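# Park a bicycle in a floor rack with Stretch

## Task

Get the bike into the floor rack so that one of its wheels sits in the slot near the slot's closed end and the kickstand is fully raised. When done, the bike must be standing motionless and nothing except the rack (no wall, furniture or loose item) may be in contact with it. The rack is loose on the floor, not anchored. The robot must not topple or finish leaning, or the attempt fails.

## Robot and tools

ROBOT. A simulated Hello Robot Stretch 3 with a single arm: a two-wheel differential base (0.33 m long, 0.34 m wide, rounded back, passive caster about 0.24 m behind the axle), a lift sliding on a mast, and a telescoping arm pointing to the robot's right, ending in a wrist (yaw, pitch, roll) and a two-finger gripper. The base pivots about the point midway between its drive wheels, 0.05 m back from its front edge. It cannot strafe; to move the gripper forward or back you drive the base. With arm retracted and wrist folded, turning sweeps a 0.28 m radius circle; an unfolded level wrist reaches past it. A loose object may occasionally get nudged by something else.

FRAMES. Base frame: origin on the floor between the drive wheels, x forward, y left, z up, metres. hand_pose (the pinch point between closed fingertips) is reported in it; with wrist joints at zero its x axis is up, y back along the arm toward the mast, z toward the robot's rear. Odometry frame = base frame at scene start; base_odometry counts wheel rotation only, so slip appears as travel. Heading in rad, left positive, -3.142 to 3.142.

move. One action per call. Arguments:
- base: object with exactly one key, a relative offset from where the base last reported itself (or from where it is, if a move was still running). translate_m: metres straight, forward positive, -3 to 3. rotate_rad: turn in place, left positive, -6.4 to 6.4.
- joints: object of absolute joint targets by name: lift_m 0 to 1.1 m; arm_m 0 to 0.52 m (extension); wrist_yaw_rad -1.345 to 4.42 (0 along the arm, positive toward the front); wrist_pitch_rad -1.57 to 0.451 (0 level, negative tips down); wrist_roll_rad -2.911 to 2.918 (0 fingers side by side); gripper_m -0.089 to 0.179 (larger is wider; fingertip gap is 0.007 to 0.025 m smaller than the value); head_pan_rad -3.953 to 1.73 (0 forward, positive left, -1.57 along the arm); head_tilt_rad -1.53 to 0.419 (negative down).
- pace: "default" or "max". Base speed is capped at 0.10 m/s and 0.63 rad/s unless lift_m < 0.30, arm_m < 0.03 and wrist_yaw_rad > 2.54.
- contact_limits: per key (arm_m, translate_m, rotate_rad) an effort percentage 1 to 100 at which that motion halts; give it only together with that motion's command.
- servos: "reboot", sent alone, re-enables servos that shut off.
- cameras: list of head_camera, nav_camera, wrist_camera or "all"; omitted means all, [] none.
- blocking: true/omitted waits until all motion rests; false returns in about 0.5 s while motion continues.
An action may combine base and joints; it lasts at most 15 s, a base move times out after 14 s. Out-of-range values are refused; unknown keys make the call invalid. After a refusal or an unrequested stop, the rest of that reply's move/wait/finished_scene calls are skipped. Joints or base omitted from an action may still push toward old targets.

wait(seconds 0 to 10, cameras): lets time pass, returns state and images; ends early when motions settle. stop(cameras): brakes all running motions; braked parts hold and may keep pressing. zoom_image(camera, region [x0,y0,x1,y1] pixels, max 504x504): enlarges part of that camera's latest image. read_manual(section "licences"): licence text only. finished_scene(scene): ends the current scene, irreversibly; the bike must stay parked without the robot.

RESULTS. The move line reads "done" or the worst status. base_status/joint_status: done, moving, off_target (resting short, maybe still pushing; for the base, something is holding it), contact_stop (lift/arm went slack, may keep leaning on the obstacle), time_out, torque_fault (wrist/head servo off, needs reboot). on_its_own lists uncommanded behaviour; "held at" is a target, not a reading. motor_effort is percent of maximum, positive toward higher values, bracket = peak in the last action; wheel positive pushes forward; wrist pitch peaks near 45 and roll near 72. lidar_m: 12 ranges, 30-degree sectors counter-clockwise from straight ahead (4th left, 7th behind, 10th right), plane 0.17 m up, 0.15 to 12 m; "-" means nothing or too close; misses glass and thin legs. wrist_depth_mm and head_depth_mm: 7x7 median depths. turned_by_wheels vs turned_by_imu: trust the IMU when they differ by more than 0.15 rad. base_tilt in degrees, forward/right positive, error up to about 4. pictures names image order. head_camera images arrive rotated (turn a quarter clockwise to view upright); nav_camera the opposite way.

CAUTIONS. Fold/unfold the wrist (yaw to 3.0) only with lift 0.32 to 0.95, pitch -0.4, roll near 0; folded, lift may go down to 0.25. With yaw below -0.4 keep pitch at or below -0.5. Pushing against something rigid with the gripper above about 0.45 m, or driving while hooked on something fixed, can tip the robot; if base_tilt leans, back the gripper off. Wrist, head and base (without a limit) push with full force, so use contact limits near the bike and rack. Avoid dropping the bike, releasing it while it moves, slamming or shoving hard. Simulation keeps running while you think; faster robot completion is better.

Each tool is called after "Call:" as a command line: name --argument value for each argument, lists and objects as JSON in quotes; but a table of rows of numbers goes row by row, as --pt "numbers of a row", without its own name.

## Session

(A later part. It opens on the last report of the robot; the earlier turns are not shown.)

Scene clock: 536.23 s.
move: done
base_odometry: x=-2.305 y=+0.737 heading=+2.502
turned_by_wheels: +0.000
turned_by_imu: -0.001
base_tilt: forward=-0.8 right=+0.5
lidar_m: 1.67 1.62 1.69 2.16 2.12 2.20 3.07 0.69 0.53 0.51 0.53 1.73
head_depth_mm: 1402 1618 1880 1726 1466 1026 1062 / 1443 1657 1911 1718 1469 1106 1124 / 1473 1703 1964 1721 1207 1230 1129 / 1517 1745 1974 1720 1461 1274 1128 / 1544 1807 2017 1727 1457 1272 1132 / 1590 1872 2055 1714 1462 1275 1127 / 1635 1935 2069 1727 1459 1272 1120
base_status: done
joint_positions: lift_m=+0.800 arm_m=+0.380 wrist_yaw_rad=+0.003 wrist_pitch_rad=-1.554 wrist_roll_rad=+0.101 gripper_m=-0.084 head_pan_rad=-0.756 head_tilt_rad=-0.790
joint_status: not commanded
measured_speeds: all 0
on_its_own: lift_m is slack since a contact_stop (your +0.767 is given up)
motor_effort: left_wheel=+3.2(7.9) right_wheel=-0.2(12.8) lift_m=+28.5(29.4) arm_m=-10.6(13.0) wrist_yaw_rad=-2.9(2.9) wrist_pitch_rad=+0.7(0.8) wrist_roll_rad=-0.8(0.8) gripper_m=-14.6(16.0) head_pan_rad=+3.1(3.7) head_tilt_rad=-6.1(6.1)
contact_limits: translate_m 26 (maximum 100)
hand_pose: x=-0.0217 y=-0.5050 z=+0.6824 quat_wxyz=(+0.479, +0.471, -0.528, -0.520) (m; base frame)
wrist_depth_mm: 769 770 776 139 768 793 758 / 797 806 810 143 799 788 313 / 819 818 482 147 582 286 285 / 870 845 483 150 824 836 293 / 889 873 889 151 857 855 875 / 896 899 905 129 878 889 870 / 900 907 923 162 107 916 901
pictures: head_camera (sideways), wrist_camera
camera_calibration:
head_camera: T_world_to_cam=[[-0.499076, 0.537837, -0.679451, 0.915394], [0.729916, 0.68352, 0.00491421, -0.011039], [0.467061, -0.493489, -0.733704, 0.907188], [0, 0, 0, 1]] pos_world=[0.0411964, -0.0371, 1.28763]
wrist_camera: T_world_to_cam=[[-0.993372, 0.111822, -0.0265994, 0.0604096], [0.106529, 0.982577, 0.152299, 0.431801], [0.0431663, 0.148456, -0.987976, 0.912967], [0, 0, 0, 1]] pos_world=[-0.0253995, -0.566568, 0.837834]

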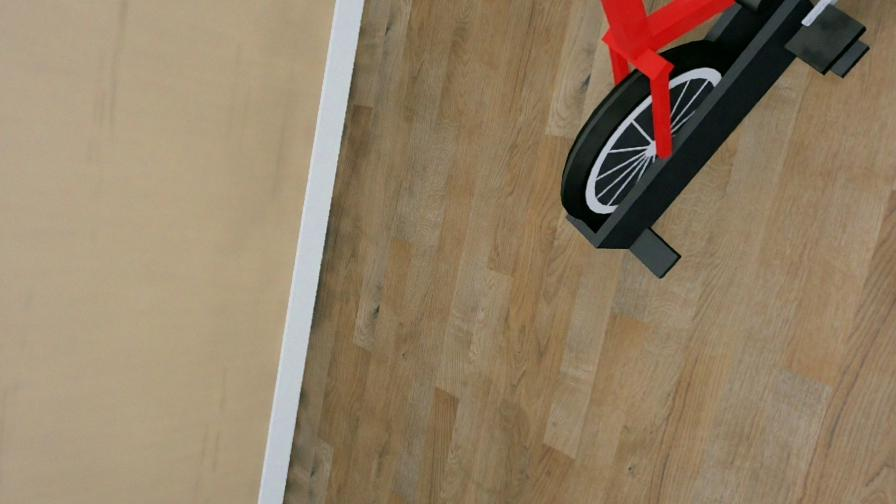

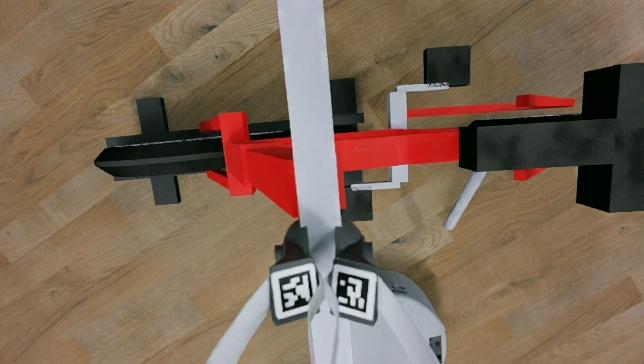

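Call:
move --base '{"translate_m": 0.025}' --contact_limits '{"translate_m": 28}' --cameras '["wrist_camera","head_camera"]'

Call:
zoom_image --camera "wrist_camera" --region '[0, 80, 300, 260]'

Call:
zoom_image --camera "head_camera" --region '[500, 20, 860, 430]'

Scene clock: 543.40 s.
move: done
base_odometry: x=-2.325 y=+0.752 heading=+2.502
turned_by_wheels: -0.001
turned_by_imu: -0.002
base_tilt: forward=-0.9 right=+0.6
lidar_m: 1.65 1.60 1.67 2.17 2.14 2.21 3.10 0.69 0.53 0.51 0.53 1.71
head_depth_mm: 1401 1597 1856 1727 1466 1031 1074 / 1432 1641 1903 1725 1469 1108 1132 / 1455 1692 1949 1716 1203 1226 1128 / 1499 1737 1967 1723 1462 1275 1128 / 1541 1805 2030 1717 1465 1279 1127 / 1585 1854 2062 1727 1460 1268 1127 / 1615 1915 2067 1734 1459 1275 1125
base_status: done
joint_positions: lift_m=+0.800 arm_m=+0.380 wrist_yaw_rad=+0.005 wrist_pitch_rad=-1.555 wrist_roll_rad=+0.101 gripper_m=-0.084 head_pan_rad=-0.756 head_tilt_rad=-0.790
joint_status: not commanded
measured_speeds: all 0
on_its_own: lift_m is slack since a contact_stop (your +0.767 is given up)
motor_effort: left_wheel=-3.9(6.4) right_wheel=+19.2(19.5) lift_m=+28.9(28.9) arm_m=-4.9(6.7) wrist_yaw_rad=-4.5(4.8) wrist_pitch_rad=+0.7(0.8) wrist_roll_rad=-0.4(0.8) gripper_m=-15.6(16.9) head_pan_rad=+2.4(3.7) head_tilt_rad=-4.8(5.7)
contact_limits: translate_m 28 (maximum 100)
hand_pose: x=-0.0217 y=-0.5050 z=+0.6824 quat_wxyz=(+0.479, +0.472, -0.527, -0.519) (m; base frame)
wrist_depth_mm: 784 777 785 139 764 766 765 / 791 806 797 142 787 802 493 / 810 803 493 146 561 290 286 / 855 840 586 151 820 838 296 / 872 873 855 153 847 873 855 / 912 859 871 129 880 888 872 / 906 904 909 164 126 904 913
pictures: head_camera (sideways), wrist_camera
camera_calibration:
head_camera: T_world_to_cam=[[-0.499076, 0.537837, -0.679451, 0.915394], [0.729915, 0.68352, 0.00491421, -0.011039], [0.467061, -0.493489, -0.733704, 0.907188], [0, 0, 0, 1]] pos_world=[0.0411964, -0.0371, 1.28763]
wrist_camera: T_world_to_cam=[[-0.993657, 0.109265, -0.0265739, 0.0590376], [0.103994, 0.982814, 0.152516, 0.431668], [0.042782, 0.148785, -0.987944, 0.913101], [0, 0, 0, 1]] pos_world=[-0.025292, -0.566556, 0.837825]

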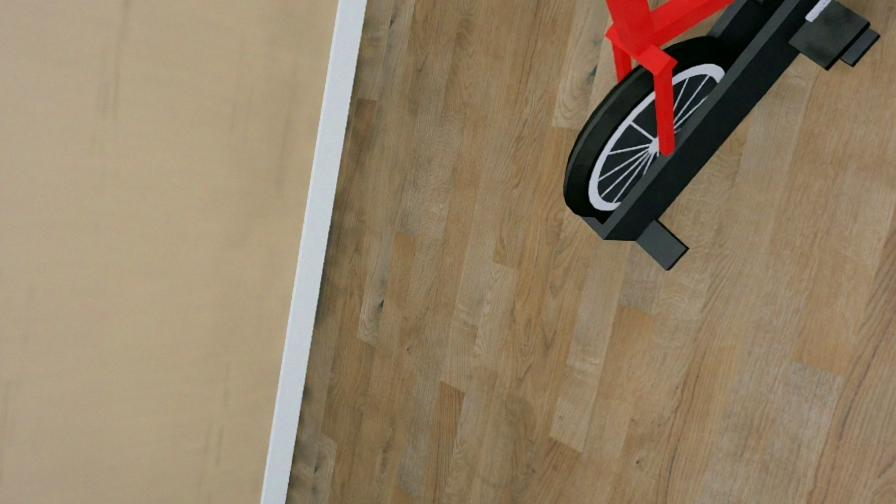

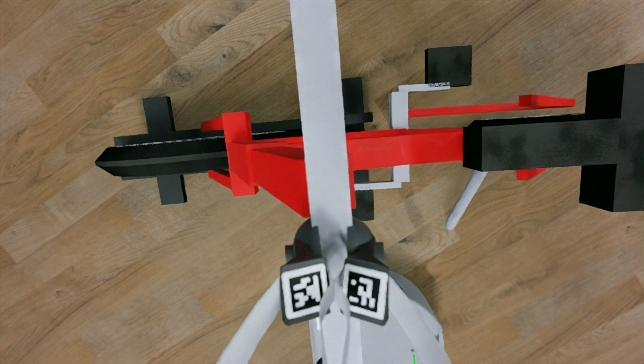

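Scaled by 1.680.

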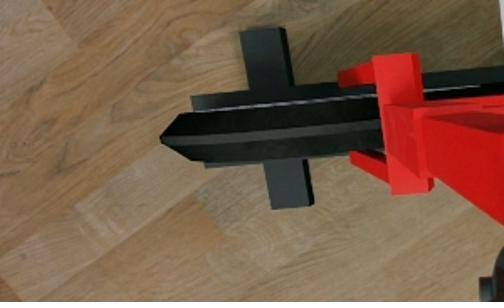

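Scaled by 1.229 from the camera's 896x504 image, which has a finer 1280x720 frame.

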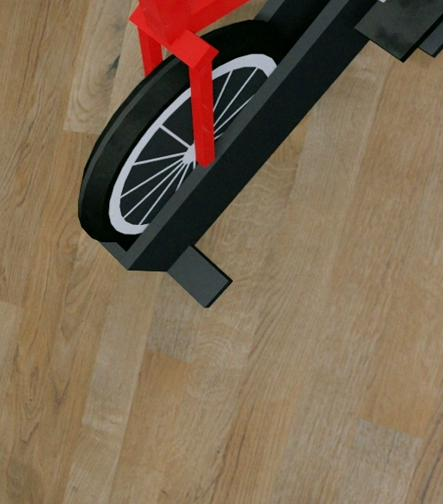

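Call:
move --base '{"translate_m": -0.012}' --joints '{"arm_m": 0.34}' --cameras '[]'

Call:
move --joints '{"arm_m": 0.315}' --cameras '["wrist_camera","head_camera"]'

Scene clock: 549.27 s.
move: done
base_odometry: x=-2.315 y=+0.744 heading=+2.502
turned_by_wheels: +0.000
turned_by_imu: +0.000
base_tilt: forward=-0.8 right=+0.6
lidar_m: 1.65 1.61 1.68 2.17 2.13 2.20 3.08 0.68 0.53 0.51 0.52 1.72
head_depth_mm: 1400 1591 1874 1712 1460 992 976 / 1437 1644 1910 1724 1462 1091 1125 / 1470 1695 1966 1715 1210 1230 1125 / 1497 1756 1968 1736 1467 1274 1128 / 1548 1796 2010 1716 1456 1274 1125 / 1592 1848 2064 1714 1464 1279 1123 / 1626 1929 2074 1714 1463 1275 1128
base_status: done
joint_positions: lift_m=+0.800 arm_m=+0.340 wrist_yaw_rad=+0.003 wrist_pitch_rad=-1.510 wrist_roll_rad=+0.101 gripper_m=-0.084 head_pan_rad=-0.756 head_tilt_rad=-0.790
joint_status: all done
measured_speeds: all 0
on_its_own: lift_m is slack since a contact_stop (your +0.767 is given up)
motor_effort: left_wheel=+2.2(10.1) right_wheel=-5.6(16.1) lift_m=+28.4(29.9) arm_m=-13.8(16.0) wrist_yaw_rad=-2.9(5.1) wrist_pitch_rad=-7.4(7.8) wrist_roll_rad=-0.5(0.8) gripper_m=-15.9(16.8) head_pan_rad=+2.9(3.7) head_tilt_rad=-4.3(5.8)
hand_pose: x=-0.0217 y=-0.4764 z=+0.6812 quat_wxyz=(+0.489, +0.461, -0.539, -0.508) (m; base frame)
wrist_depth_mm: 794 776 765 781 779 793 755 / 807 803 812 143 794 784 311 / 829 837 489 147 527 287 287 / 832 861 490 151 840 832 293 / 877 864 856 152 828 829 846 / 889 881 860 129 856 851 846 / 883 888 875 163 116 847 899
pictures: none
No camera images: "cameras" was empty.

Scene clock: 550.40 s.
move: done
base_odometry: x=-2.315 y=+0.744 heading=+2.502
turned_by_wheels: +0.000
turned_by_imu: +0.000
base_tilt: forward=-0.8 right=+0.5
lidar_m: 1.65 1.61 1.68 2.17 2.13 2.21 3.08 0.68 0.53 0.48 0.51 1.72
head_depth_mm: 1389 1611 1867 1727 1457 912 962 / 1432 1649 1918 1729 1466 1078 1130 / 1462 1691 1954 1723 1213 1230 1132 / 1499 1753 1967 1721 1470 1280 1126 / 1539 1815 2020 1726 1463 1274 1129 / 1580 1856 2037 1730 1451 1270 1127 / 1627 1906 2092 1715 1457 1269 1125
base_status: not commanded
joint_positions: lift_m=+0.799 arm_m=+0.315 wrist_yaw_rad=+0.003 wrist_pitch_rad=-1.510 wrist_roll_rad=+0.101 gripper_m=-0.084 head_pan_rad=-0.756 head_tilt_rad=-0.790
joint_status: all done
measured_speeds: all 0
on_its_own: lift_m is slack since a contact_stop (your +0.767 is given up)
motor_effort: left_wheel=+2.6(2.8) right_wheel=-4.7(6.0) lift_m=+28.6(30.6) arm_m=-13.9(17.1) wrist_yaw_rad=-3.0(3.5) wrist_pitch_rad=-7.5(11.1) wrist_roll_rad=-0.5(0.8) gripper_m=-15.9(16.8) head_pan_rad=+2.6(3.9) head_tilt_rad=-4.8(5.9)
hand_pose: x=-0.0217 y=-0.4514 z=+0.6802 quat_wxyz=(+0.489, +0.461, -0.539, -0.508) (m; base frame)
wrist_depth_mm: 797 779 782 139 791 777 775 / 814 820 793 142 778 780 300 / 814 670 478 147 339 288 284 / 858 845 828 153 814 808 309 / 853 859 826 153 847 838 834 / 868 873 858 129 859 839 883 / 895 896 874 - 106 875 890
pictures: head_camera (sideways), wrist_camera
camera_calibration:
head_camera: T_world_to_cam=[[-0.499087, 0.537827, -0.679451, 0.915393], [0.729901, 0.683535, 0.00491421, -0.0110389], [0.467071, -0.49348, -0.733704, 0.907188], [0, 0, 0, 1]] pos_world=[0.0411972, -0.0370992, 1.28763]
wrist_camera: T_world_to_cam=[[-0.993463, 0.109688, -0.0316122, 0.0568188], [0.105668, 0.988426, 0.108851, 0.411586], [0.0431859, 0.104799, -0.993555, 0.886904], [0, 0, 0, 1]] pos_world=[-0.0253457, -0.506002, 0.838183]

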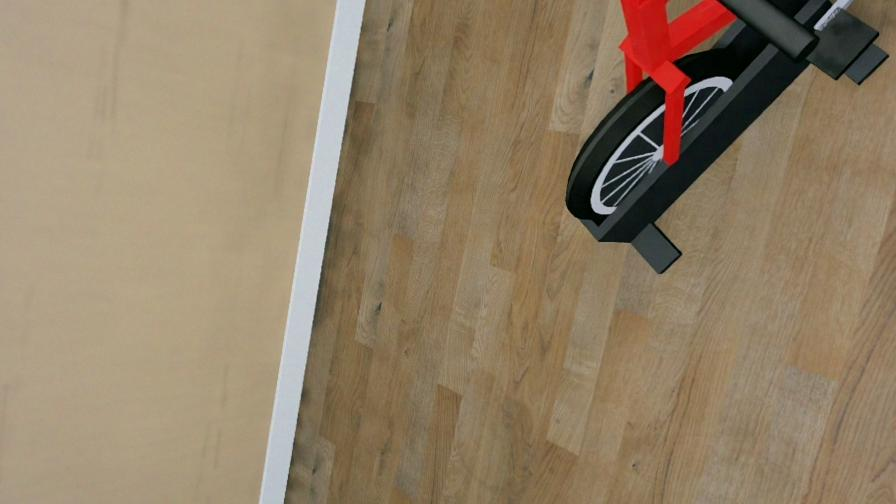

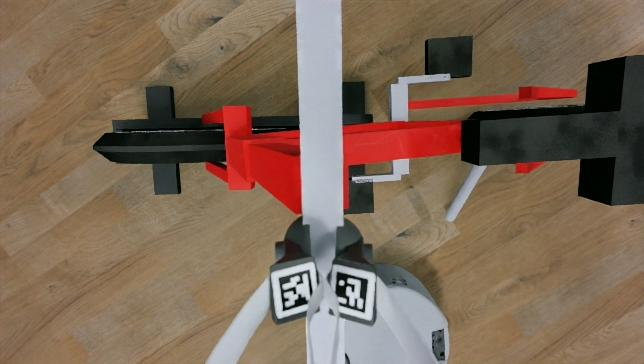

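Call:
move --joints '{"arm_m": 0.298}' --cameras '[]'

Call:
move --joints '{"gripper_m": 0.0}' --cameras '["wrist_camera","head_camera"]'

Scene clock: 560.20 s.
move: done
base_odometry: x=-2.315 y=+0.744 heading=+2.502
turned_by_wheels: +0.000
turned_by_imu: -0.001
base_tilt: forward=-0.9 right=+0.6
lidar_m: 1.65 1.60 1.68 2.17 2.13 2.20 3.07 0.67 0.53 0.47 0.50 1.72
head_depth_mm: 1396 1617 1861 1712 1462 893 952 / 1428 1643 1918 1723 1463 1055 1126 / 1467 1690 1953 1727 1213 1225 1129 / 1500 1747 1961 1716 1464 1275 1123 / 1555 1815 2015 1726 1459 1268 1129 / 1593 1863 2054 1710 1467 1267 1122 / 1636 1915 2088 1727 1461 1271 1123
base_status: not commanded
joint_positions: lift_m=+0.798 arm_m=+0.298 wrist_yaw_rad=+0.003 wrist_pitch_rad=-1.514 wrist_roll_rad=+0.101 gripper_m=-0.084 head_pan_rad=-0.756 head_tilt_rad=-0.790
joint_status: all done
measured_speeds: all 0
on_its_own: lift_m is slack since a contact_stop (your +0.767 is given up)
motor_effort: left_wheel=+1.2(2.5) right_wheel=-4.5(5.0) lift_m=+28.6(31.5) arm_m=-12.8(16.0) wrist_yaw_rad=-2.3(3.0) wrist_pitch_rad=-6.7(11.0) wrist_roll_rad=-0.5(0.8) gripper_m=-16.2(17.2) head_pan_rad=+4.0(4.0) head_tilt_rad=-5.3(5.8)
hand_pose: x=-0.0217 y=-0.4333 z=+0.6793 quat_wxyz=(+0.488, +0.461, -0.538, -0.509) (m; base frame)
wrist_depth_mm: 770 805 779 139 777 779 768 / 799 805 816 142 800 785 300 / 829 504 470 146 338 287 283 / 840 835 829 151 813 814 312 / 865 834 847 152 831 834 824 / 863 877 870 129 855 856 846 / 890 889 878 - 106 874 873
pictures: none
No camera images: "cameras" was empty.

Scene clock: 561.60 s.
move: done
base_odometry: x=-2.315 y=+0.744 heading=+2.502
turned_by_wheels: +0.000
turned_by_imu: +0.000
base_tilt: forward=-0.8 right=+0.5
lidar_m: 1.65 1.61 1.68 2.17 2.13 2.20 3.06 0.67 0.53 0.47 0.50 1.72
head_depth_mm: 1400 1591 1890 1715 1461 894 953 / 1436 1641 1919 1725 1472 1056 1115 / 1469 1699 1954 1723 1209 1226 1126 / 1510 1746 1977 1715 1471 1273 1130 / 1543 1802 2015 1733 1474 1278 1122 / 1585 1867 2059 1714 1461 1263 1127 / 1626 1920 2060 1710 1473 1269 1126
base_status: not commanded
joint_positions: lift_m=+0.797 arm_m=+0.298 wrist_yaw_rad=+0.001 wrist_pitch_rad=-1.518 wrist_roll_rad=+0.101 gripper_m=+0.000 head_pan_rad=-0.756 head_tilt_rad=-0.790
joint_status: all done
measured_speeds: all 0
on_its_own: lift_m is slack since a contact_stop (your +0.767 is given up)
motor_effort: left_wheel=+1.9(2.9) right_wheel=-2.9(4.4) lift_m=+28.1(29.5) arm_m=-11.9(13.8) wrist_yaw_rad=-0.2(3.0) wrist_pitch_rad=-6.1(6.8) wrist_roll_rad=-0.6(0.8) gripper_m=-2.4(89.2) head_pan_rad=+2.2(3.9) head_tilt_rad=-5.0(6.3)
hand_pose: x=-0.0216 y=-0.4325 z=+0.6789 quat_wxyz=(+0.487, +0.462, -0.538, -0.511) (m; base frame)
wrist_depth_mm: 792 789 778 139 781 790 778 / 815 813 804 142 796 783 303 / 819 506 459 147 340 289 286 / 839 838 834 151 821 822 311 / 859 852 846 153 834 837 834 / 871 859 128 134 129 889 846 / 898 875 873 163 127 879 851
pictures: head_camera (sideways), wrist_camera
camera_calibration:
head_camera: T_world_to_cam=[[-0.499087, 0.537827, -0.679451, 0.915393], [0.729902, 0.683535, 0.00491421, -0.0110389], [0.467071, -0.49348, -0.733704, 0.907188], [0, 0, 0, 1]] pos_world=[0.0411972, -0.0370992, 1.28763]
wrist_camera: T_world_to_cam=[[-0.993149, 0.112729, -0.0307857, 0.0554895], [0.108467, 0.987301, 0.116071, 0.387734], [0.0434794, 0.111937, -0.992764, 0.886162], [0, 0, 0, 1]] pos_world=[-0.0254768, -0.488259, 0.836453]

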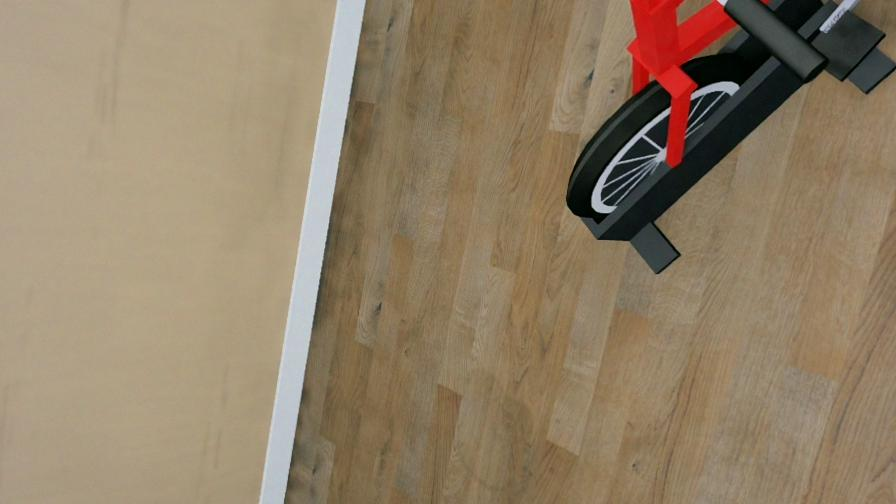

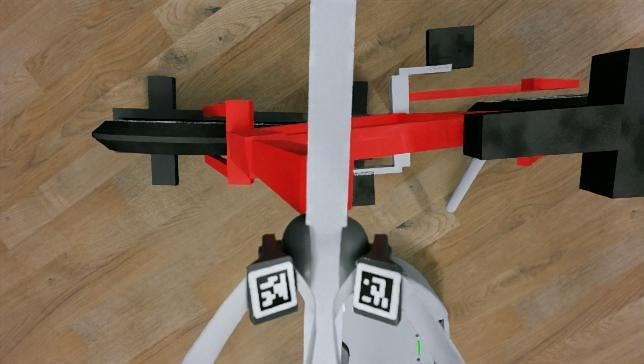

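Call:
move --joints '{"gripper_m": 0.12}' --cameras '["wrist_camera","head_camera"]'

Call:
wait --seconds 1 --cameras '["wrist_camera"]'

Scene clock: 569.57 s.
move: done
base_odometry: x=-2.315 y=+0.744 heading=+2.502
turned_by_wheels: +0.000
turned_by_imu: -0.001
base_tilt: forward=-0.8 right=+0.5
lidar_m: 1.65 1.60 1.68 2.17 2.13 2.21 3.05 0.67 0.53 0.47 0.50 1.72
head_depth_mm: 1394 1601 1866 1717 1467 890 950 / 1435 1642 1911 1725 1464 1050 1122 / 1469 1703 1954 1720 1213 1226 1129 / 1497 1760 1975 1712 1461 1272 1130 / 1545 1791 2033 1708 1461 1278 1129 / 1585 1862 2050 1709 1465 1278 1126 / 1629 1920 2076 1720 1454 1265 1124
base_status: not commanded
joint_positions: lift_m=+0.797 arm_m=+0.298 wrist_yaw_rad=+0.001 wrist_pitch_rad=-1.542 wrist_roll_rad=+0.101 gripper_m=+0.120 head_pan_rad=-0.756 head_tilt_rad=-0.790
joint_status: all done
measured_speeds: all 0
on_its_own: lift_m is slack since a contact_stop (your +0.767 is given up)
motor_effort: left_wheel=+2.3(2.6) right_wheel=-3.2(4.0) lift_m=+29.0(29.1) arm_m=-9.3(11.1) wrist_yaw_rad=-1.1(1.1) wrist_pitch_rad=-1.6(6.2) wrist_roll_rad=-0.3(0.8) gripper_m=-0.8(94.3) head_pan_rad=+2.2(4.0) head_tilt_rad=-5.1(6.3)
hand_pose: x=-0.0216 y=-0.4261 z=+0.6792 quat_wxyz=(+0.481, +0.468, -0.531, -0.517) (m; base frame)
wrist_depth_mm: 777 783 772 137 761 747 769 / 782 793 794 140 795 776 277 / 838 490 414 146 336 287 283 / 839 846 831 155 826 818 821 / 867 863 859 156 844 818 859 / 866 124 881 159 - 128 864 / 912 889 891 165 - 862 878
pictures: head_camera (sideways), wrist_camera
camera_calibration:
head_camera: T_world_to_cam=[[-0.499087, 0.537827, -0.679451, 0.915394], [0.729901, 0.683535, 0.00491421, -0.0110389], [0.467072, -0.49348, -0.733704, 0.907188], [0, 0, 0, 1]] pos_world=[0.0411972, -0.0370992, 1.28763]
wrist_camera: T_world_to_cam=[[-0.99315, 0.113442, -0.0279846, 0.0531836], [0.108458, 0.984143, 0.140356, 0.363602], [0.0434632, 0.13636, -0.989705, 0.894117], [0, 0, 0, 1]] pos_world=[-0.0254776, -0.485791, 0.835367]

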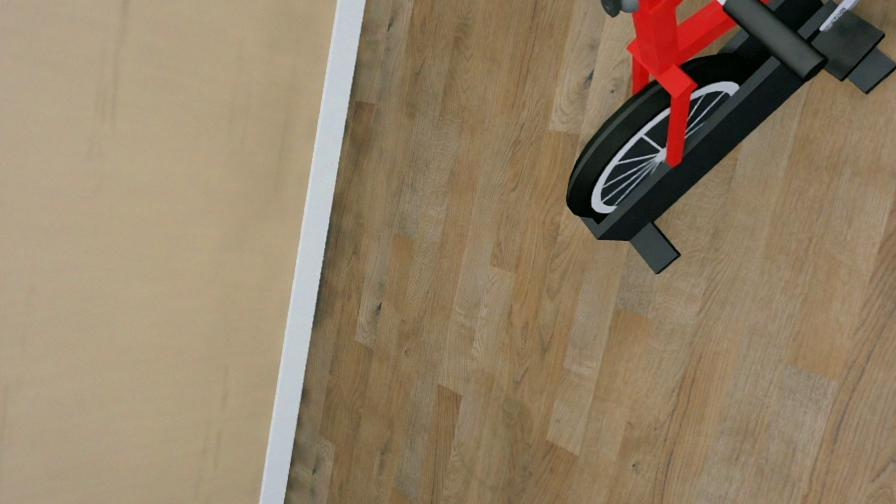

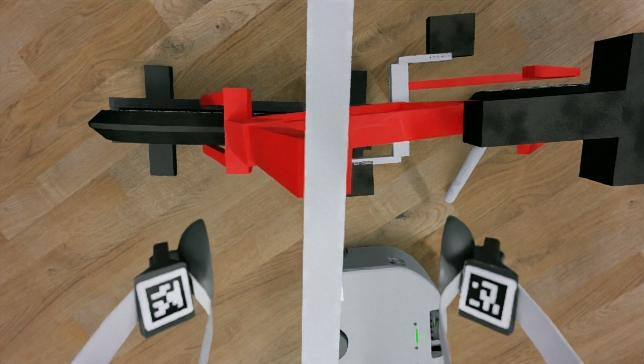

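Scene clock: 570.57 s.
base_odometry: x=-2.315 y=+0.744 heading=+2.502
turned_by_wheels: +0.000
turned_by_imu: +0.000
base_tilt: forward=-0.8 right=+0.5
lidar_m: 1.65 1.61 1.68 2.17 2.13 2.20 3.09 0.67 0.53 0.47 0.49 1.72
head_depth_mm: 1391 1602 1879 1718 1471 889 956 / 1428 1649 1921 1719 1458 1056 1127 / 1464 1696 1965 1730 1211 1228 1129 / 1513 1743 1972 1703 1465 1274 1129 / 1539 1800 2018 1714 1463 1272 1129 / 1588 1856 2053 1717 1466 1272 1124 / 1632 1924 2070 1722 1457 1268 1129
base_status: not commanded
joint_positions: lift_m=+0.797 arm_m=+0.298 wrist_yaw_rad=+0.001 wrist_pitch_rad=-1.542 wrist_roll_rad=+0.101 gripper_m=+0.120 head_pan_rad=-0.756 head_tilt_rad=-0.790
joint_status: all done
measured_speeds: all 0
on_its_own: lift_m is slack since a contact_stop (your +0.767 is given up)
motor_effort: left_wheel=+1.7(2.6) right_wheel=-3.0(4.0) lift_m=+27.7(29.1) arm_m=-8.6(11.1) wrist_yaw_rad=-0.4(1.1) wrist_pitch_rad=-1.6(6.2) wrist_roll_rad=-0.7(0.8) gripper_m=+0.5(94.3) head_pan_rad=+3.6(4.0) head_tilt_rad=-3.9(6.3)
hand_pose: x=-0.0216 y=-0.4261 z=+0.6792 quat_wxyz=(+0.481, +0.468, -0.531, -0.517) (m; base frame)
wrist_depth_mm: 797 787 774 136 768 771 767 / 800 807 804 140 777 782 277 / 832 495 418 147 340 287 284 / 860 859 837 155 809 817 850 / 890 842 861 156 838 863 833 / 897 124 902 159 - 128 872 / 924 904 878 165 - 886 871
wait: 1.00 s; at rest by 0.27 s
pictures: wrist_camera
camera_calibration:
wrist_camera: T_world_to_cam=[[-0.99315, 0.113442, -0.0279846, 0.0531835], [0.108458, 0.984143, 0.140357, 0.363602], [0.0434632, 0.13636, -0.989705, 0.894117], [0, 0, 0, 1]] pos_world=[-0.0254776, -0.485791, 0.835367]

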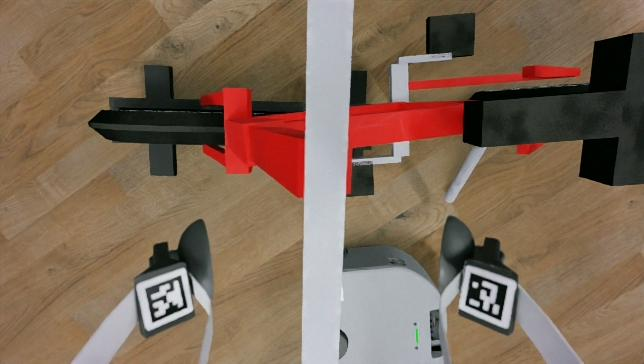

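Call:
move --joints '{"lift_m": 0.95}' --cameras '[]'

Call:
move --joints '{"arm_m": 0.1, "head_pan_rad": -1.7, "head_tilt_rad": -0.8}' --cameras '["wrist_camera","head_camera"]'

Scene clock: 578.80 s.
move: done
base_odometry: x=-2.315 y=+0.744 heading=+2.502
turned_by_wheels: +0.000
turned_by_imu: -0.001
base_tilt: forward=-0.8 right=+0.4
lidar_m: 1.65 1.61 1.68 2.17 2.13 2.20 3.09 0.67 0.53 0.47 0.50 1.72
head_depth_mm: 1385 1594 1874 1737 1463 888 953 / 1427 1656 1921 1717 1464 1057 1123 / 1473 1695 1954 1729 1218 1228 1124 / 1510 1744 1967 1718 1463 1280 1125 / 1550 1794 2028 1715 1456 1274 1129 / 1585 1843 2072 1723 1466 1272 1127 / 1644 1902 2078 1717 1455 1273 1123
base_status: not commanded
joint_positions: lift_m=+0.950 arm_m=+0.298 wrist_yaw_rad=+0.001 wrist_pitch_rad=-1.543 wrist_roll_rad=+0.101 gripper_m=+0.120 head_pan_rad=-0.756 head_tilt_rad=-0.790
joint_status: all done
measured_speeds: all 0
motor_effort: left_wheel=+2.4(2.7) right_wheel=-3.1(3.7) lift_m=+32.2(36.4) arm_m=-4.9(7.2) wrist_yaw_rad=-0.3(0.9) wrist_pitch_rad=-1.3(1.6) wrist_roll_rad=-0.3(0.9) gripper_m=+0.2(2.1) head_pan_rad=+3.2(3.9) head_tilt_rad=-3.8(6.3)
hand_pose: x=-0.0216 y=-0.4259 z=+0.8319 quat_wxyz=(+0.481, +0.468, -0.531, -0.517) (m; base frame)
wrist_depth_mm: 913 903 892 896 904 899 917 / 935 934 931 939 939 589 607 / 962 966 624 365 646 430 947 / - - - 951 - 986 977 / - - - - - - - / - 124 - - - 128 - / - - - 901 - - -
pictures: none
No camera images: "cameras" was empty.

Scene clock: 581.50 s.
move: done
base_odometry: x=-2.315 y=+0.744 heading=+2.502
turned_by_wheels: +0.000
turned_by_imu: +0.000
base_tilt: forward=-0.8 right=+0.5
lidar_m: 1.66 1.60 1.68 2.17 2.13 2.21 3.08 0.67 0.53 0.47 0.50 1.72
head_depth_mm: 2536 2767 - - 1067 1271 1124 / 2273 2519 - 1642 892 1231 1124 / 2085 2358 - - 941 1207 1126 / 1903 2070 - - 300 1176 1124 / 1743 1991 - - 311 1078 1126 / 1635 1857 2010 1715 1470 1050 1126 / 1526 1717 1918 1710 1463 1103 1124
base_status: not commanded
joint_positions: lift_m=+0.950 arm_m=+0.100 wrist_yaw_rad=+0.001 wrist_pitch_rad=-1.544 wrist_roll_rad=+0.101 gripper_m=+0.120 head_pan_rad=-1.694 head_tilt_rad=-0.790
joint_status: all done
measured_speeds: all 0
motor_effort: left_wheel=+2.0(2.6) right_wheel=-3.0(3.9) lift_m=+31.0(33.5) arm_m=-12.7(14.3) wrist_yaw_rad=-0.9(0.9) wrist_pitch_rad=-1.3(1.5) wrist_roll_rad=-0.3(0.9) gripper_m=-0.8(1.9) head_pan_rad=-2.0(4.4) head_tilt_rad=-3.5(7.1)
hand_pose: x=-0.0216 y=-0.2278 z=+0.8319 quat_wxyz=(+0.481, +0.468, -0.531, -0.518) (m; base frame)
wrist_depth_mm: 906 917 571 624 707 732 914 / 906 927 954 729 937 923 911 / 953 951 969 948 954 992 927 / - - - 987 976 951 982 / - - - - 152 - - / - 124 - - - 128 - / - - - - - - -
pictures: head_camera (sideways), wrist_camera
camera_calibration:
head_camera: T_world_to_cam=[[0.138744, 0.720487, -0.679447, 0.911498], [0.982797, -0.184623, 0.00491388, -0.0125812], [-0.121901, -0.668441, -0.733708, 0.910785], [0, 0, 0, 1]] pos_world=[-0.00307426, -0.0502393, 1.28763]
wrist_camera: T_world_to_cam=[[-0.99315, 0.113485, -0.0278148, 0.0348203], [0.108459, 0.983933, 0.141822, 0.145674], [0.0434624, 0.137833, -0.989501, 1.01835], [0, 0, 0, 1]] pos_world=[-0.0254778, -0.287647, 0.987966]

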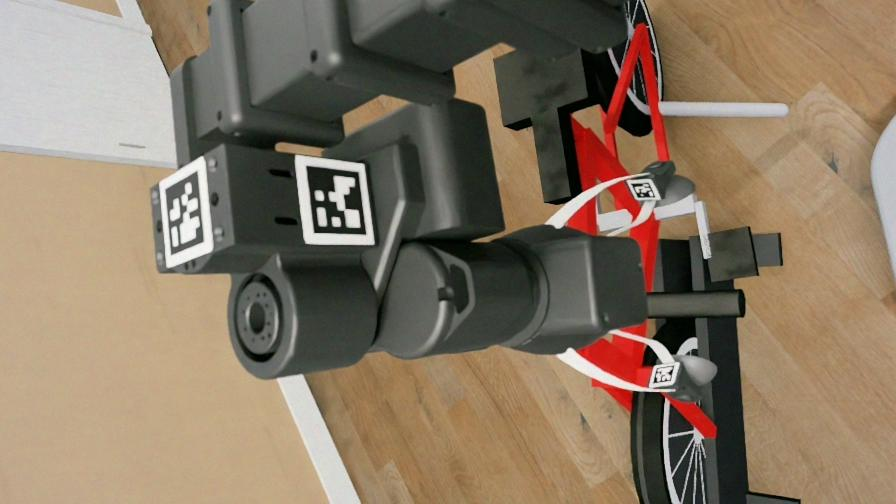

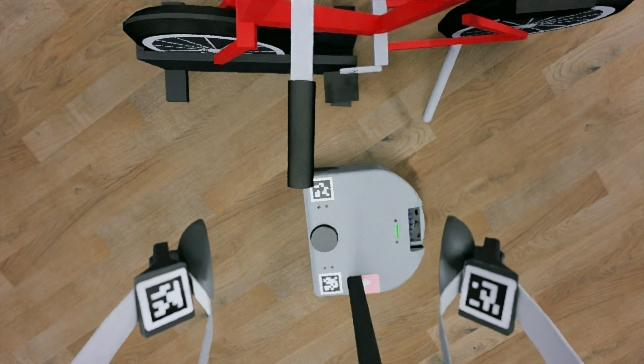

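Call:
move --joints '{"arm_m": 0.005, "wrist_yaw_rad": 1.57, "wrist_pitch_rad": -0.4, "wrist_roll_rad": 0, "gripper_m": -0.04, "head_pan_rad": -2.1, "head_tilt_rad": -0.85}' --cameras '["head_camera"]'

Call:
move --joints '{"head_pan_rad": -1.3}' --cameras '["head_camera"]'

Scene clock: 595.20 s.
move: done
base_odometry: x=-2.315 y=+0.744 heading=+2.502
turned_by_wheels: +0.000
turned_by_imu: -0.001
base_tilt: forward=-0.8 right=+0.6
lidar_m: 1.66 1.61 1.68 2.16 2.13 2.20 3.06 0.67 0.53 0.47 0.49 1.73
head_depth_mm: 2779 2431 2033 - - 1214 1116 / 2890 2427 - - - 1233 1113 / 2971 2429 - - 1370 1257 978 / 2998 2398 - - 1197 1265 978 / 2741 2415 - - 1121 1189 1117 / 2344 2397 - - - 1193 1119 / 2073 2247 2060 - - - 1110
base_status: not commanded
joint_positions: lift_m=+0.950 arm_m=+0.005 wrist_yaw_rad=+1.568 wrist_pitch_rad=-0.423 wrist_roll_rad=+0.005 gripper_m=-0.039 head_pan_rad=-2.094 head_tilt_rad=-0.839
joint_status: all done
measured_speeds: all 0
motor_effort: left_wheel=+2.2(3.1) right_wheel=-2.8(3.8) lift_m=+25.9(28.1) arm_m=-13.1(14.3) wrist_yaw_rad=+1.9(4.3) wrist_pitch_rad=+4.1(6.2) wrist_roll_rad=-1.8(4.3) gripper_m=-15.8(99.0) head_pan_rad=-2.7(4.9) head_tilt_rad=-5.1(6.5)
hand_pose: x=+0.2024 y=-0.1507 z=+0.9616 quat_wxyz=(+0.594, +0.594, -0.386, +0.381) (m; base frame)
wrist_depth_mm: - - - - - - - / - - - - - - - / - - - - - - - / - - - - - - - / - - - 154 - - - / - - - 129 - - - / - - - - - - -
pictures: head_camera (sideways)
camera_calibration:
head_camera: T_world_to_cam=[[0.424484, 0.637684, -0.642785, 0.861982], [0.833296, -0.552824, 0.00185684, -0.00768908], [-0.354163, -0.536418, -0.766044, 0.954253], [0, 0, 0, 1]] pos_world=[-0.0215294, -0.0420445, 1.28508]

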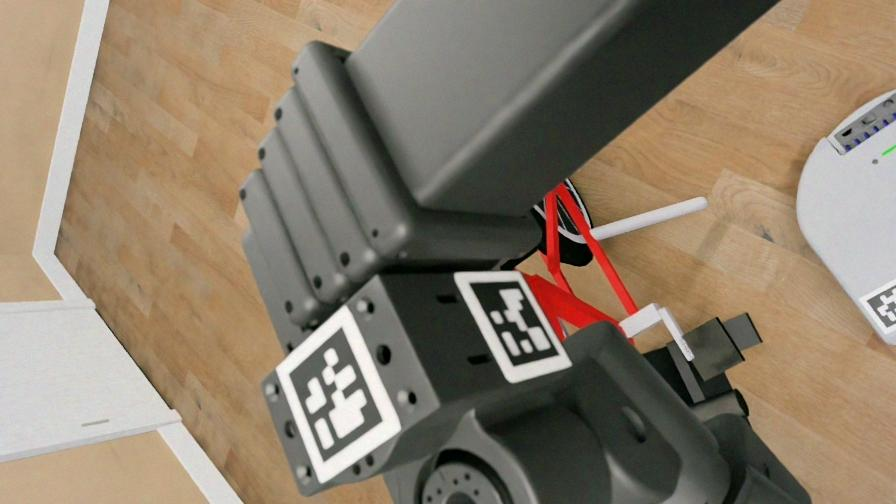

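Scene clock: 596.20 s.
move: done
base_odometry: x=-2.315 y=+0.744 heading=+2.502
turned_by_wheels: +0.000
turned_by_imu: +0.000
base_tilt: forward=-0.8 right=+0.5
lidar_m: 1.65 1.61 1.68 2.17 2.13 2.21 3.07 0.67 0.53 0.47 0.50 1.72
head_depth_mm: 1724 2064 1949 - - 1212 1101 / 1675 1982 1955 - - 1210 1117 / 1609 1901 1956 1655 793 1186 1119 / 1563 1823 1967 1649 1507 1211 1111 / 1515 1755 1953 1688 - 1214 1115 / 1464 1701 1902 1715 - 1228 1116 / 1414 1634 1844 1631 1386 1249 1111
base_status: not commanded
joint_positions: lift_m=+0.950 arm_m=+0.005 wrist_yaw_rad=+1.568 wrist_pitch_rad=-0.423 wrist_roll_rad=+0.005 gripper_m=-0.039 head_pan_rad=-1.306 head_tilt_rad=-0.839
joint_status: all done
measured_speeds: all 0
motor_effort: left_wheel=+2.4(2.5) right_wheel=-2.7(3.9) lift_m=+24.2(26.3) arm_m=-11.4(12.9) wrist_yaw_rad=+1.5(2.6) wrist_pitch_rad=+4.1(4.2) wrist_roll_rad=-2.1(2.3) gripper_m=-15.4(16.7) head_pan_rad=+2.8(6.9) head_tilt_rad=-4.4(6.5)
hand_pose: x=+0.2024 y=-0.1507 z=+0.9616 quat_wxyz=(+0.594, +0.594, -0.386, +0.381) (m; base frame)
wrist_depth_mm: - - - - - - - / - - - - - - - / - - - - - - - / - - - - - - - / - - - 155 - - - / - - - 129 - - - / - - - - - - -
pictures: head_camera (sideways)
camera_calibration:
head_camera: T_world_to_cam=[[-0.152675, 0.750707, -0.642751, 0.865459], [0.979627, 0.200819, 0.00185407, -0.0085781], [0.130468, -0.629373, -0.766073, 0.951333], [0, 0, 0, 1]] pos_world=[0.0164183, -0.0492401, 1.28508]

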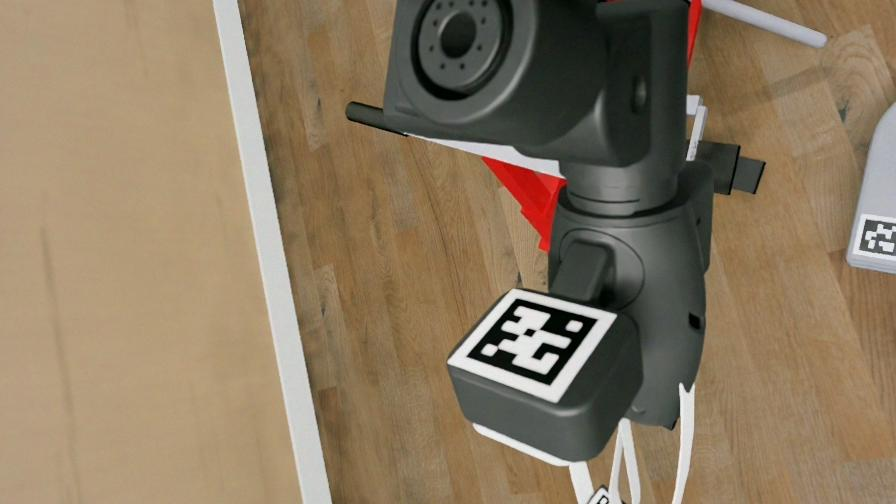

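Call:
move --base '{"translate_m": -0.5}' --joints '{"head_pan_rad": -1.2, "head_tilt_rad": -0.9}' --cameras '["head_camera"]'

Call:
move --joints '{"lift_m": 0.6, "head_pan_rad": -0.75, "head_tilt_rad": -0.8}' --cameras '["head_camera"]'

Scene clock: 626.67 s.
move: done
base_odometry: x=-1.914 y=+0.446 heading=+2.502
turned_by_wheels: +0.000
turned_by_imu: -0.004
base_tilt: forward=-0.8 right=+0.5
lidar_m: 2.10 2.04 2.14 1.93 1.89 1.96 2.73 2.70 0.49 0.47 0.44 0.71
head_depth_mm: 1908 2169 1918 - - 1218 1114 / 1859 2106 1841 1633 - 1219 1113 / 1823 2109 1855 1591 - 1215 967 / 1793 2059 1862 1625 - 1213 989 / 1753 2038 1863 - - 1215 1104 / 1705 2004 1808 1602 1148 1229 1105 / 1676 1965 1788 1136 343 1230 1106
base_status: done
joint_positions: lift_m=+0.950 arm_m=+0.005 wrist_yaw_rad=+1.568 wrist_pitch_rad=-0.423 wrist_roll_rad=+0.005 gripper_m=-0.039 head_pan_rad=-1.206 head_tilt_rad=-0.888
joint_status: all done
measured_speeds: all 0
motor_effort: left_wheel=+1.4(4.0) right_wheel=-2.5(6.7) lift_m=+25.2(25.3) arm_m=-10.5(12.5) wrist_yaw_rad=+1.3(2.4) wrist_pitch_rad=+4.1(4.3) wrist_roll_rad=-1.8(2.3) gripper_m=-16.2(17.0) head_pan_rad=+3.4(4.1) head_tilt_rad=-5.8(6.8)
hand_pose: x=+0.2024 y=-0.1507 z=+0.9616 quat_wxyz=(+0.594, +0.594, -0.386, +0.382) (m; base frame)
wrist_depth_mm: - - - - - - - / - - - - - - - / - - - - - - - / - - - - - - - / - - - 154 - - - / - - - 128 - - - / - - - - 963 - -
pictures: head_camera (sideways)
camera_calibration:
head_camera: T_world_to_cam=[[-0.237965, 0.760403, -0.604285, 0.81586], [0.954636, 0.297773, -0.00122787, -0.00441328], [0.179006, -0.577164, -0.796767, 0.990948], [0, 0, 0, 1]] pos_world=[0.0209732, -0.0471287, 1.28256]

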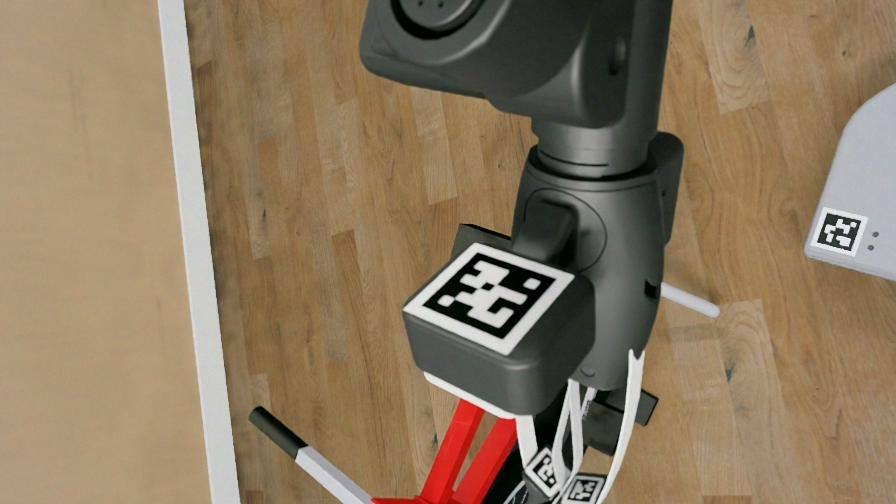

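Scene clock: 630.67 s.
move: done
base_odometry: x=-1.914 y=+0.446 heading=+2.502
turned_by_wheels: +0.000
turned_by_imu: -0.001
base_tilt: forward=-0.8 right=+0.5
lidar_m: 2.10 2.04 2.14 1.93 1.89 1.96 2.73 2.70 0.49 0.47 0.44 0.71
head_depth_mm: 1626 1862 2026 1701 1428 965 456 / 1648 1915 2057 1710 836 1082 1124 / 1697 1957 2041 1700 986 1240 479 / 1732 2021 2054 1663 1172 1263 1103 / 1791 2078 2050 1143 1361 1271 1125 / 1816 2154 2042 1563 1445 1270 1118 / 1870 2223 2038 1693 1451 1265 1123
base_status: not commanded
joint_positions: lift_m=+0.600 arm_m=+0.005 wrist_yaw_rad=+1.568 wrist_pitch_rad=-0.421 wrist_roll_rad=+0.005 gripper_m=-0.039 head_pan_rad=-0.756 head_tilt_rad=-0.803
joint_status: all done
measured_speeds: all 0
motor_effort: left_wheel=+1.1(1.8) right_wheel=-1.8(3.1) lift_m=+24.7(27.2) arm_m=-10.8(11.9) wrist_yaw_rad=+2.1(2.5) wrist_pitch_rad=+3.9(4.1) wrist_roll_rad=-2.0(2.3) gripper_m=-15.0(17.0) head_pan_rad=+2.9(6.7) head_tilt_rad=+1.4(4.3)
hand_pose: x=+0.2026 y=-0.1507 z=+0.6119 quat_wxyz=(+0.593, +0.594, -0.386, +0.382) (m; base frame)
wrist_depth_mm: - - - - - 355 349 / - - - - - - - / - - - - - - - / - - - - - 619 402 / - - - 154 - 624 914 / 903 886 879 128 857 662 835 / 768 757 708 724 719 575 735
pictures: head_camera (sideways)
camera_calibration:
head_camera: T_world_to_cam=[[-0.505656, 0.544104, -0.669524, 0.902498], [0.730003, 0.683432, 0.00407407, -0.00994571], [0.459791, -0.486695, -0.742779, 0.919034], [0, 0, 0, 1]] pos_world=[0.0410508, -0.0369671, 1.28692]

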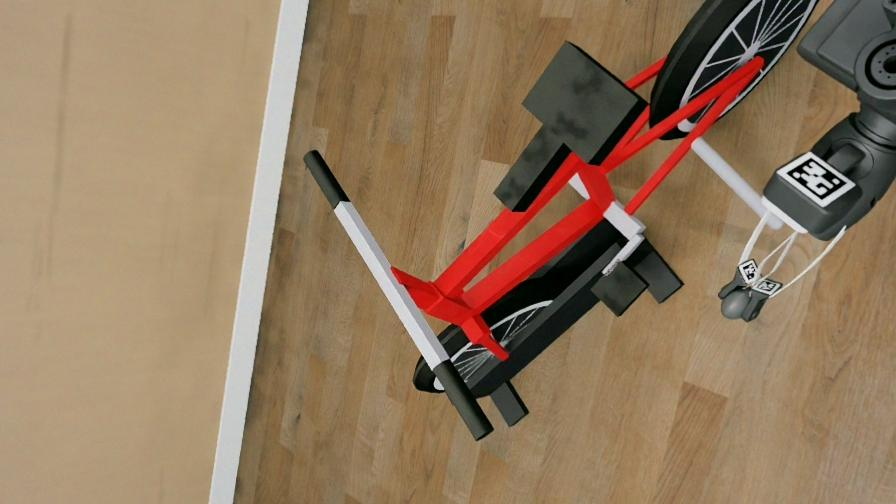

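Call:
move --base '{"rotate_rad": 0.674}' --cameras '[]'

Call:
move --base '{"translate_m": -0.42}' --joints '{"head_pan_rad": -1.3, "head_tilt_rad": -0.85}' --cameras '["head_camera"]'

Scene clock: 648.37 s.
move: done
base_odometry: x=-1.914 y=+0.446 heading=-3.108
turned_by_wheels: +0.674
turned_by_imu: +0.679
base_tilt: forward=-0.8 right=+0.5
lidar_m: 2.04 2.26 1.88 1.87 2.08 2.71 2.70 0.48 0.44 0.71 0.81 2.06
head_depth_mm: 2002 2222 2060 1700 1162 1202 456 / 2213 2405 2034 1702 1426 1243 1124 / 2438 2596 2037 1695 1450 1268 479 / 2349 2514 2041 1693 1461 1268 1104 / 2152 2391 2043 1711 1455 1270 1126 / 2010 2303 2042 1692 1447 1270 1118 / 1873 2123 2043 1690 1453 1265 1115
base_status: done
joint_positions: lift_m=+0.600 arm_m=+0.005 wrist_yaw_rad=+1.568 wrist_pitch_rad=-0.421 wrist_roll_rad=+0.005 gripper_m=-0.039 head_pan_rad=-0.756 head_tilt_rad=-0.803
joint_status: not commanded
measured_speeds: all 0
motor_effort: left_wheel=-6.5(9.6) right_wheel=+7.3(11.4) lift_m=+30.4(33.5) arm_m=-10.4(11.2) wrist_yaw_rad=+1.4(2.2) wrist_pitch_rad=+3.9(4.0) wrist_roll_rad=-2.0(2.3) gripper_m=-15.5(16.8) head_pan_rad=+2.9(4.2) head_tilt_rad=+0.9(2.7)
hand_pose: x=+0.2026 y=-0.1507 z=+0.6119 quat_wxyz=(+0.593, +0.594, -0.386, +0.382) (m; base frame)
wrist_depth_mm: - - - - - - - / - - - - - - - / - - - - - - - / - - - - - - - / - - - 154 - - - / 897 868 863 129 869 851 848 / 753 774 732 718 727 737 758
pictures: none
No camera images: "cameras" was empty.

Scene clock: 653.67 s.
move: done
base_odometry: x=-1.495 y=+0.460 heading=-3.108
turned_by_wheels: +0.000
turned_by_imu: -0.003
base_tilt: forward=-0.8 right=+0.5
lidar_m: 2.45 2.38 1.95 1.94 2.15 2.29 2.29 2.19 1.82 0.26 0.36 2.47
head_depth_mm: 1564 1818 1977 1656 1423 1262 393 / 1639 1885 1963 1646 1430 1251 408 / 1704 1971 1964 1645 1421 928 482 / 1770 2080 1965 1655 1414 932 513 / 1852 2178 1965 1643 1076 1210 1080 / 1941 2234 1897 1644 1349 1221 1098 / 2014 2293 1907 1311 1364 1252 1111
base_status: done
joint_positions: lift_m=+0.600 arm_m=+0.005 wrist_yaw_rad=+1.568 wrist_pitch_rad=-0.421 wrist_roll_rad=+0.005 gripper_m=-0.039 head_pan_rad=-1.294 head_tilt_rad=-0.839
joint_status: all done
measured_speeds: all 0
motor_effort: left_wheel=-5.2(10.4) right_wheel=+3.8(5.4) lift_m=+25.2(31.5) arm_m=-12.2(13.0) wrist_yaw_rad=+2.1(2.2) wrist_pitch_rad=+3.8(4.0) wrist_roll_rad=-1.8(2.3) gripper_m=-14.5(16.7) head_pan_rad=-2.2(5.9) head_tilt_rad=-5.0(7.0)
hand_pose: x=+0.2026 y=-0.1507 z=+0.6119 quat_wxyz=(+0.593, +0.594, -0.386, +0.382) (m; base frame)
wrist_depth_mm: - - - - - - - / - - - - - - - / - - - - - - - / - - - - - - - / - - - 154 - - 950 / 880 870 861 128 841 839 644 / 764 756 700 731 726 725 459
pictures: head_camera (sideways)
camera_calibration:
head_camera: T_world_to_cam=[[-0.161681, 0.748761, -0.642819, 0.865603], [0.977139, 0.212591, 0.00185966, -0.0085702], [0.13805, -0.627823, -0.766016, 0.951213], [0, 0, 0, 1]] pos_world=[0.0170104, -0.0491138, 1.28509]

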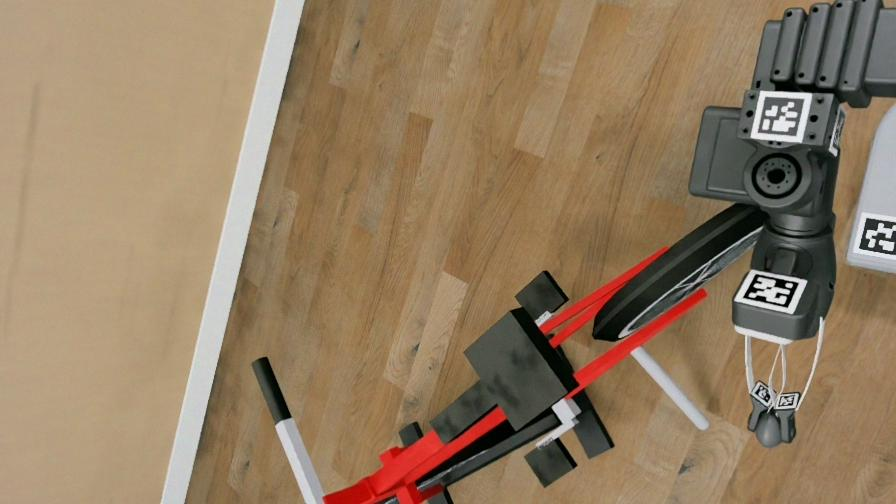

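Call:
move --base '{"translate_m": -0.03}' --cameras '[]'

Call:
move --base '{"rotate_rad": 0.844}' --joints '{"head_pan_rad": -1.9, "head_tilt_rad": -0.95}' --cameras '["head_camera"]'

Call:
move --joints '{"head_pan_rad": -1.5, "head_tilt_rad": -0.85}' --cameras '["head_camera"]'

Scene clock: 672.30 s.
move: done
base_odometry: x=-1.465 y=+0.461 heading=-3.108
turned_by_wheels: +0.000
turned_by_imu: -0.001
base_tilt: forward=-0.8 right=+0.5
lidar_m: 2.49 2.38 1.95 1.95 2.15 2.27 2.26 2.20 1.81 0.26 0.33 2.50
head_depth_mm: 1565 1800 1968 1652 1426 1256 392 / 1629 1882 1953 1654 1428 1252 408 / 1693 1963 1960 1646 1431 1219 481 / 1768 2053 1946 1650 1419 945 513 / 1835 2190 1963 1639 1170 1188 1080 / 1912 2221 1888 1642 1211 1231 1100 / 2001 2259 1890 1296 1359 1247 1112
base_status: done
joint_positions: lift_m=+0.600 arm_m=+0.005 wrist_yaw_rad=+1.568 wrist_pitch_rad=-0.421 wrist_roll_rad=+0.005 gripper_m=-0.039 head_pan_rad=-1.294 head_tilt_rad=-0.839
joint_status: not commanded
measured_speeds: all 0
motor_effort: left_wheel=-3.8(10.2) right_wheel=+4.8(4.8) lift_m=+23.4(24.5) arm_m=-11.0(12.5) wrist_yaw_rad=+1.8(2.1) wrist_pitch_rad=+3.8(4.0) wrist_roll_rad=-1.7(2.3) gripper_m=-14.7(16.0) head_pan_rad=-3.0(3.4) head_tilt_rad=-5.0(6.1)
hand_pose: x=+0.2026 y=-0.1507 z=+0.6119 quat_wxyz=(+0.593, +0.594, -0.386, +0.382) (m; base frame)
wrist_depth_mm: - - - - - - - / - - - - - - - / - - - - - - - / - - - - - - - / - - - 154 - - 319 / 906 867 870 129 870 820 426 / 759 754 719 716 707 719 504
pictures: none
No camera images: "cameras" was empty.

Scene clock: 674.73 s.
move: done
base_odometry: x=-1.465 y=+0.461 heading=-2.264
turned_by_wheels: +0.844
turned_by_imu: +0.851
base_tilt: forward=-0.9 right=+0.5
lidar_m: 2.04 1.94 2.00 2.37 2.27 2.32 1.88 0.26 0.26 0.52 2.48 2.56
head_depth_mm: 1714 1934 1778 1548 1358 1229 1091 / 1829 2013 1773 1530 1365 1225 390 / 1947 2060 1754 1528 1356 436 939 / 2120 2014 1760 1246 1018 467 965 / 2289 2000 1730 922 1334 508 1073 / 2382 2054 1638 1495 1345 1211 1074 / 2486 2035 1736 1517 1353 1213 1065
base_status: done
joint_positions: lift_m=+0.600 arm_m=+0.005 wrist_yaw_rad=+1.568 wrist_pitch_rad=-0.421 wrist_roll_rad=+0.005 gripper_m=-0.039 head_pan_rad=-1.894 head_tilt_rad=-0.938
joint_status: all done
measured_speeds: all 0
motor_effort: left_wheel=-6.3(9.9) right_wheel=+7.1(11.3) lift_m=+24.5(25.8) arm_m=-12.4(13.9) wrist_yaw_rad=+1.6(2.2) wrist_pitch_rad=+3.7(4.0) wrist_roll_rad=-2.0(2.3) gripper_m=-14.0(16.1) head_pan_rad=-1.9(3.9) head_tilt_rad=-5.5(7.6)
hand_pose: x=+0.2026 y=-0.1507 z=+0.6119 quat_wxyz=(+0.593, +0.594, -0.386, +0.382) (m; base frame)
wrist_depth_mm: - - - - - - - / - - - - - - - / - - - - - - - / - - - - - - - / - - - 154 - - - / 873 863 874 129 858 871 857 / 770 770 709 714 712 735 737
pictures: head_camera (sideways)
camera_calibration:
head_camera: T_world_to_cam=[[0.308459, 0.765965, -0.564049, 0.760106], [0.926491, -0.376292, -0.0043296, -0.000203663], [-0.215563, -0.52125, -0.82573, 1.03101], [0, 0, 0, 1]] pos_world=[-0.0120252, -0.0448775, 1.28007]

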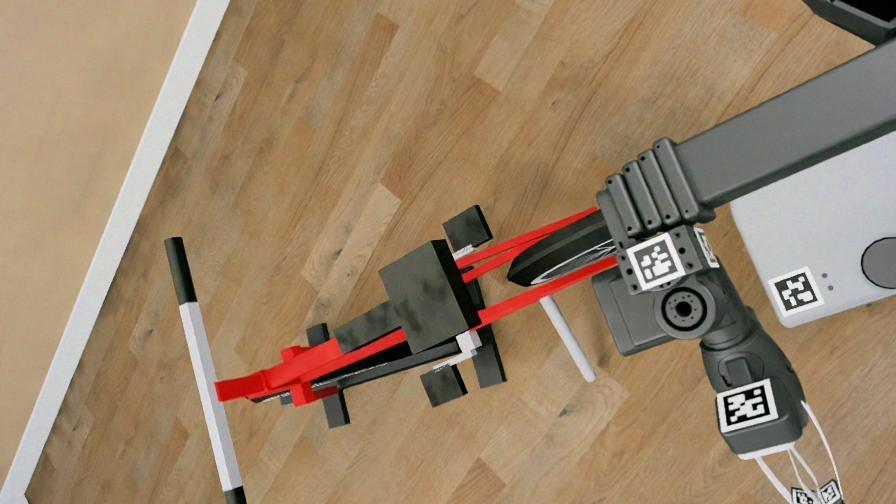

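Scene clock: 675.57 s.
move: done
base_odometry: x=-1.465 y=+0.461 heading=-2.264
turned_by_wheels: +0.000
turned_by_imu: +0.000
base_tilt: forward=-0.8 right=+0.4
lidar_m: 2.03 1.95 2.00 2.37 2.27 2.33 1.89 0.26 0.26 0.52 2.48 2.56
head_depth_mm: 2088 2222 1892 1636 1416 1248 1084 / 2350 2363 1892 1634 1196 904 401 / 2659 2359 1261 1225 1255 450 947 / 2700 2340 1877 1633 1405 1203 930 / 2586 2355 1886 1631 1406 1246 1063 / 2422 2362 1915 1621 1404 1248 1097 / 2281 2333 1915 1624 1400 1243 1077
base_status: not commanded
joint_positions: lift_m=+0.600 arm_m=+0.005 wrist_yaw_rad=+1.568 wrist_pitch_rad=-0.421 wrist_roll_rad=+0.005 gripper_m=-0.039 head_pan_rad=-1.506 head_tilt_rad=-0.853
joint_status: all done
measured_speeds: all 0
motor_effort: left_wheel=-5.7(6.6) right_wheel=+7.2(7.5) lift_m=+25.0(25.5) arm_m=-12.0(13.0) wrist_yaw_rad=+2.0(2.0) wrist_pitch_rad=+3.8(4.0) wrist_roll_rad=-1.9(2.2) gripper_m=-14.6(16.2) head_pan_rad=+3.1(5.7) head_tilt_rad=+1.1(4.2)
hand_pose: x=+0.2026 y=-0.1507 z=+0.6119 quat_wxyz=(+0.593, +0.594, -0.386, +0.382) (m; base frame)
wrist_depth_mm: - - - - - - - / - - - - - - - / - - - - - - - / - - - - - - - / - - - 155 - - - / 892 892 866 129 866 862 870 / 759 745 718 721 727 739 738
pictures: head_camera (sideways)
camera_calibration:
head_camera: T_world_to_cam=[[-0.0010663, 0.774968, -0.632, 0.850525], [0.999997, 0.00217545, 0.000980394, -0.0075649], [0.00213466, -0.631997, -0.774968, 0.963683], [0, 0, 0, 1]] pos_world=[0.00641466, -0.0500689, 1.28436]

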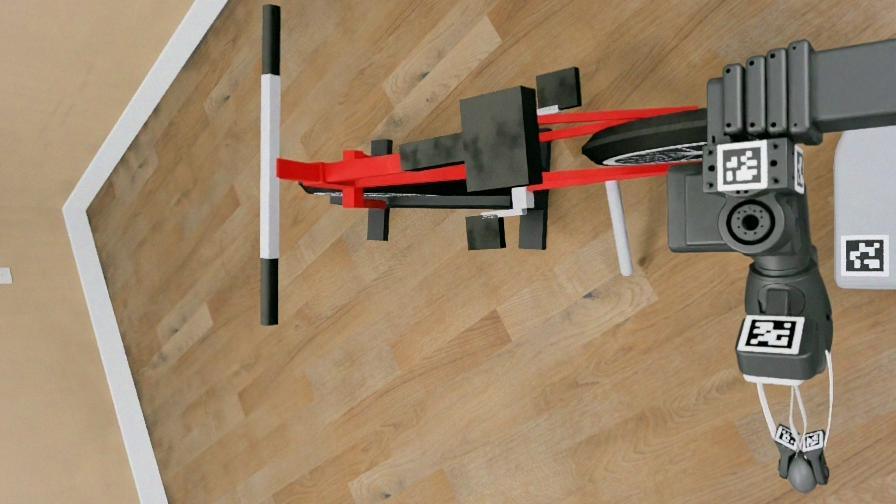

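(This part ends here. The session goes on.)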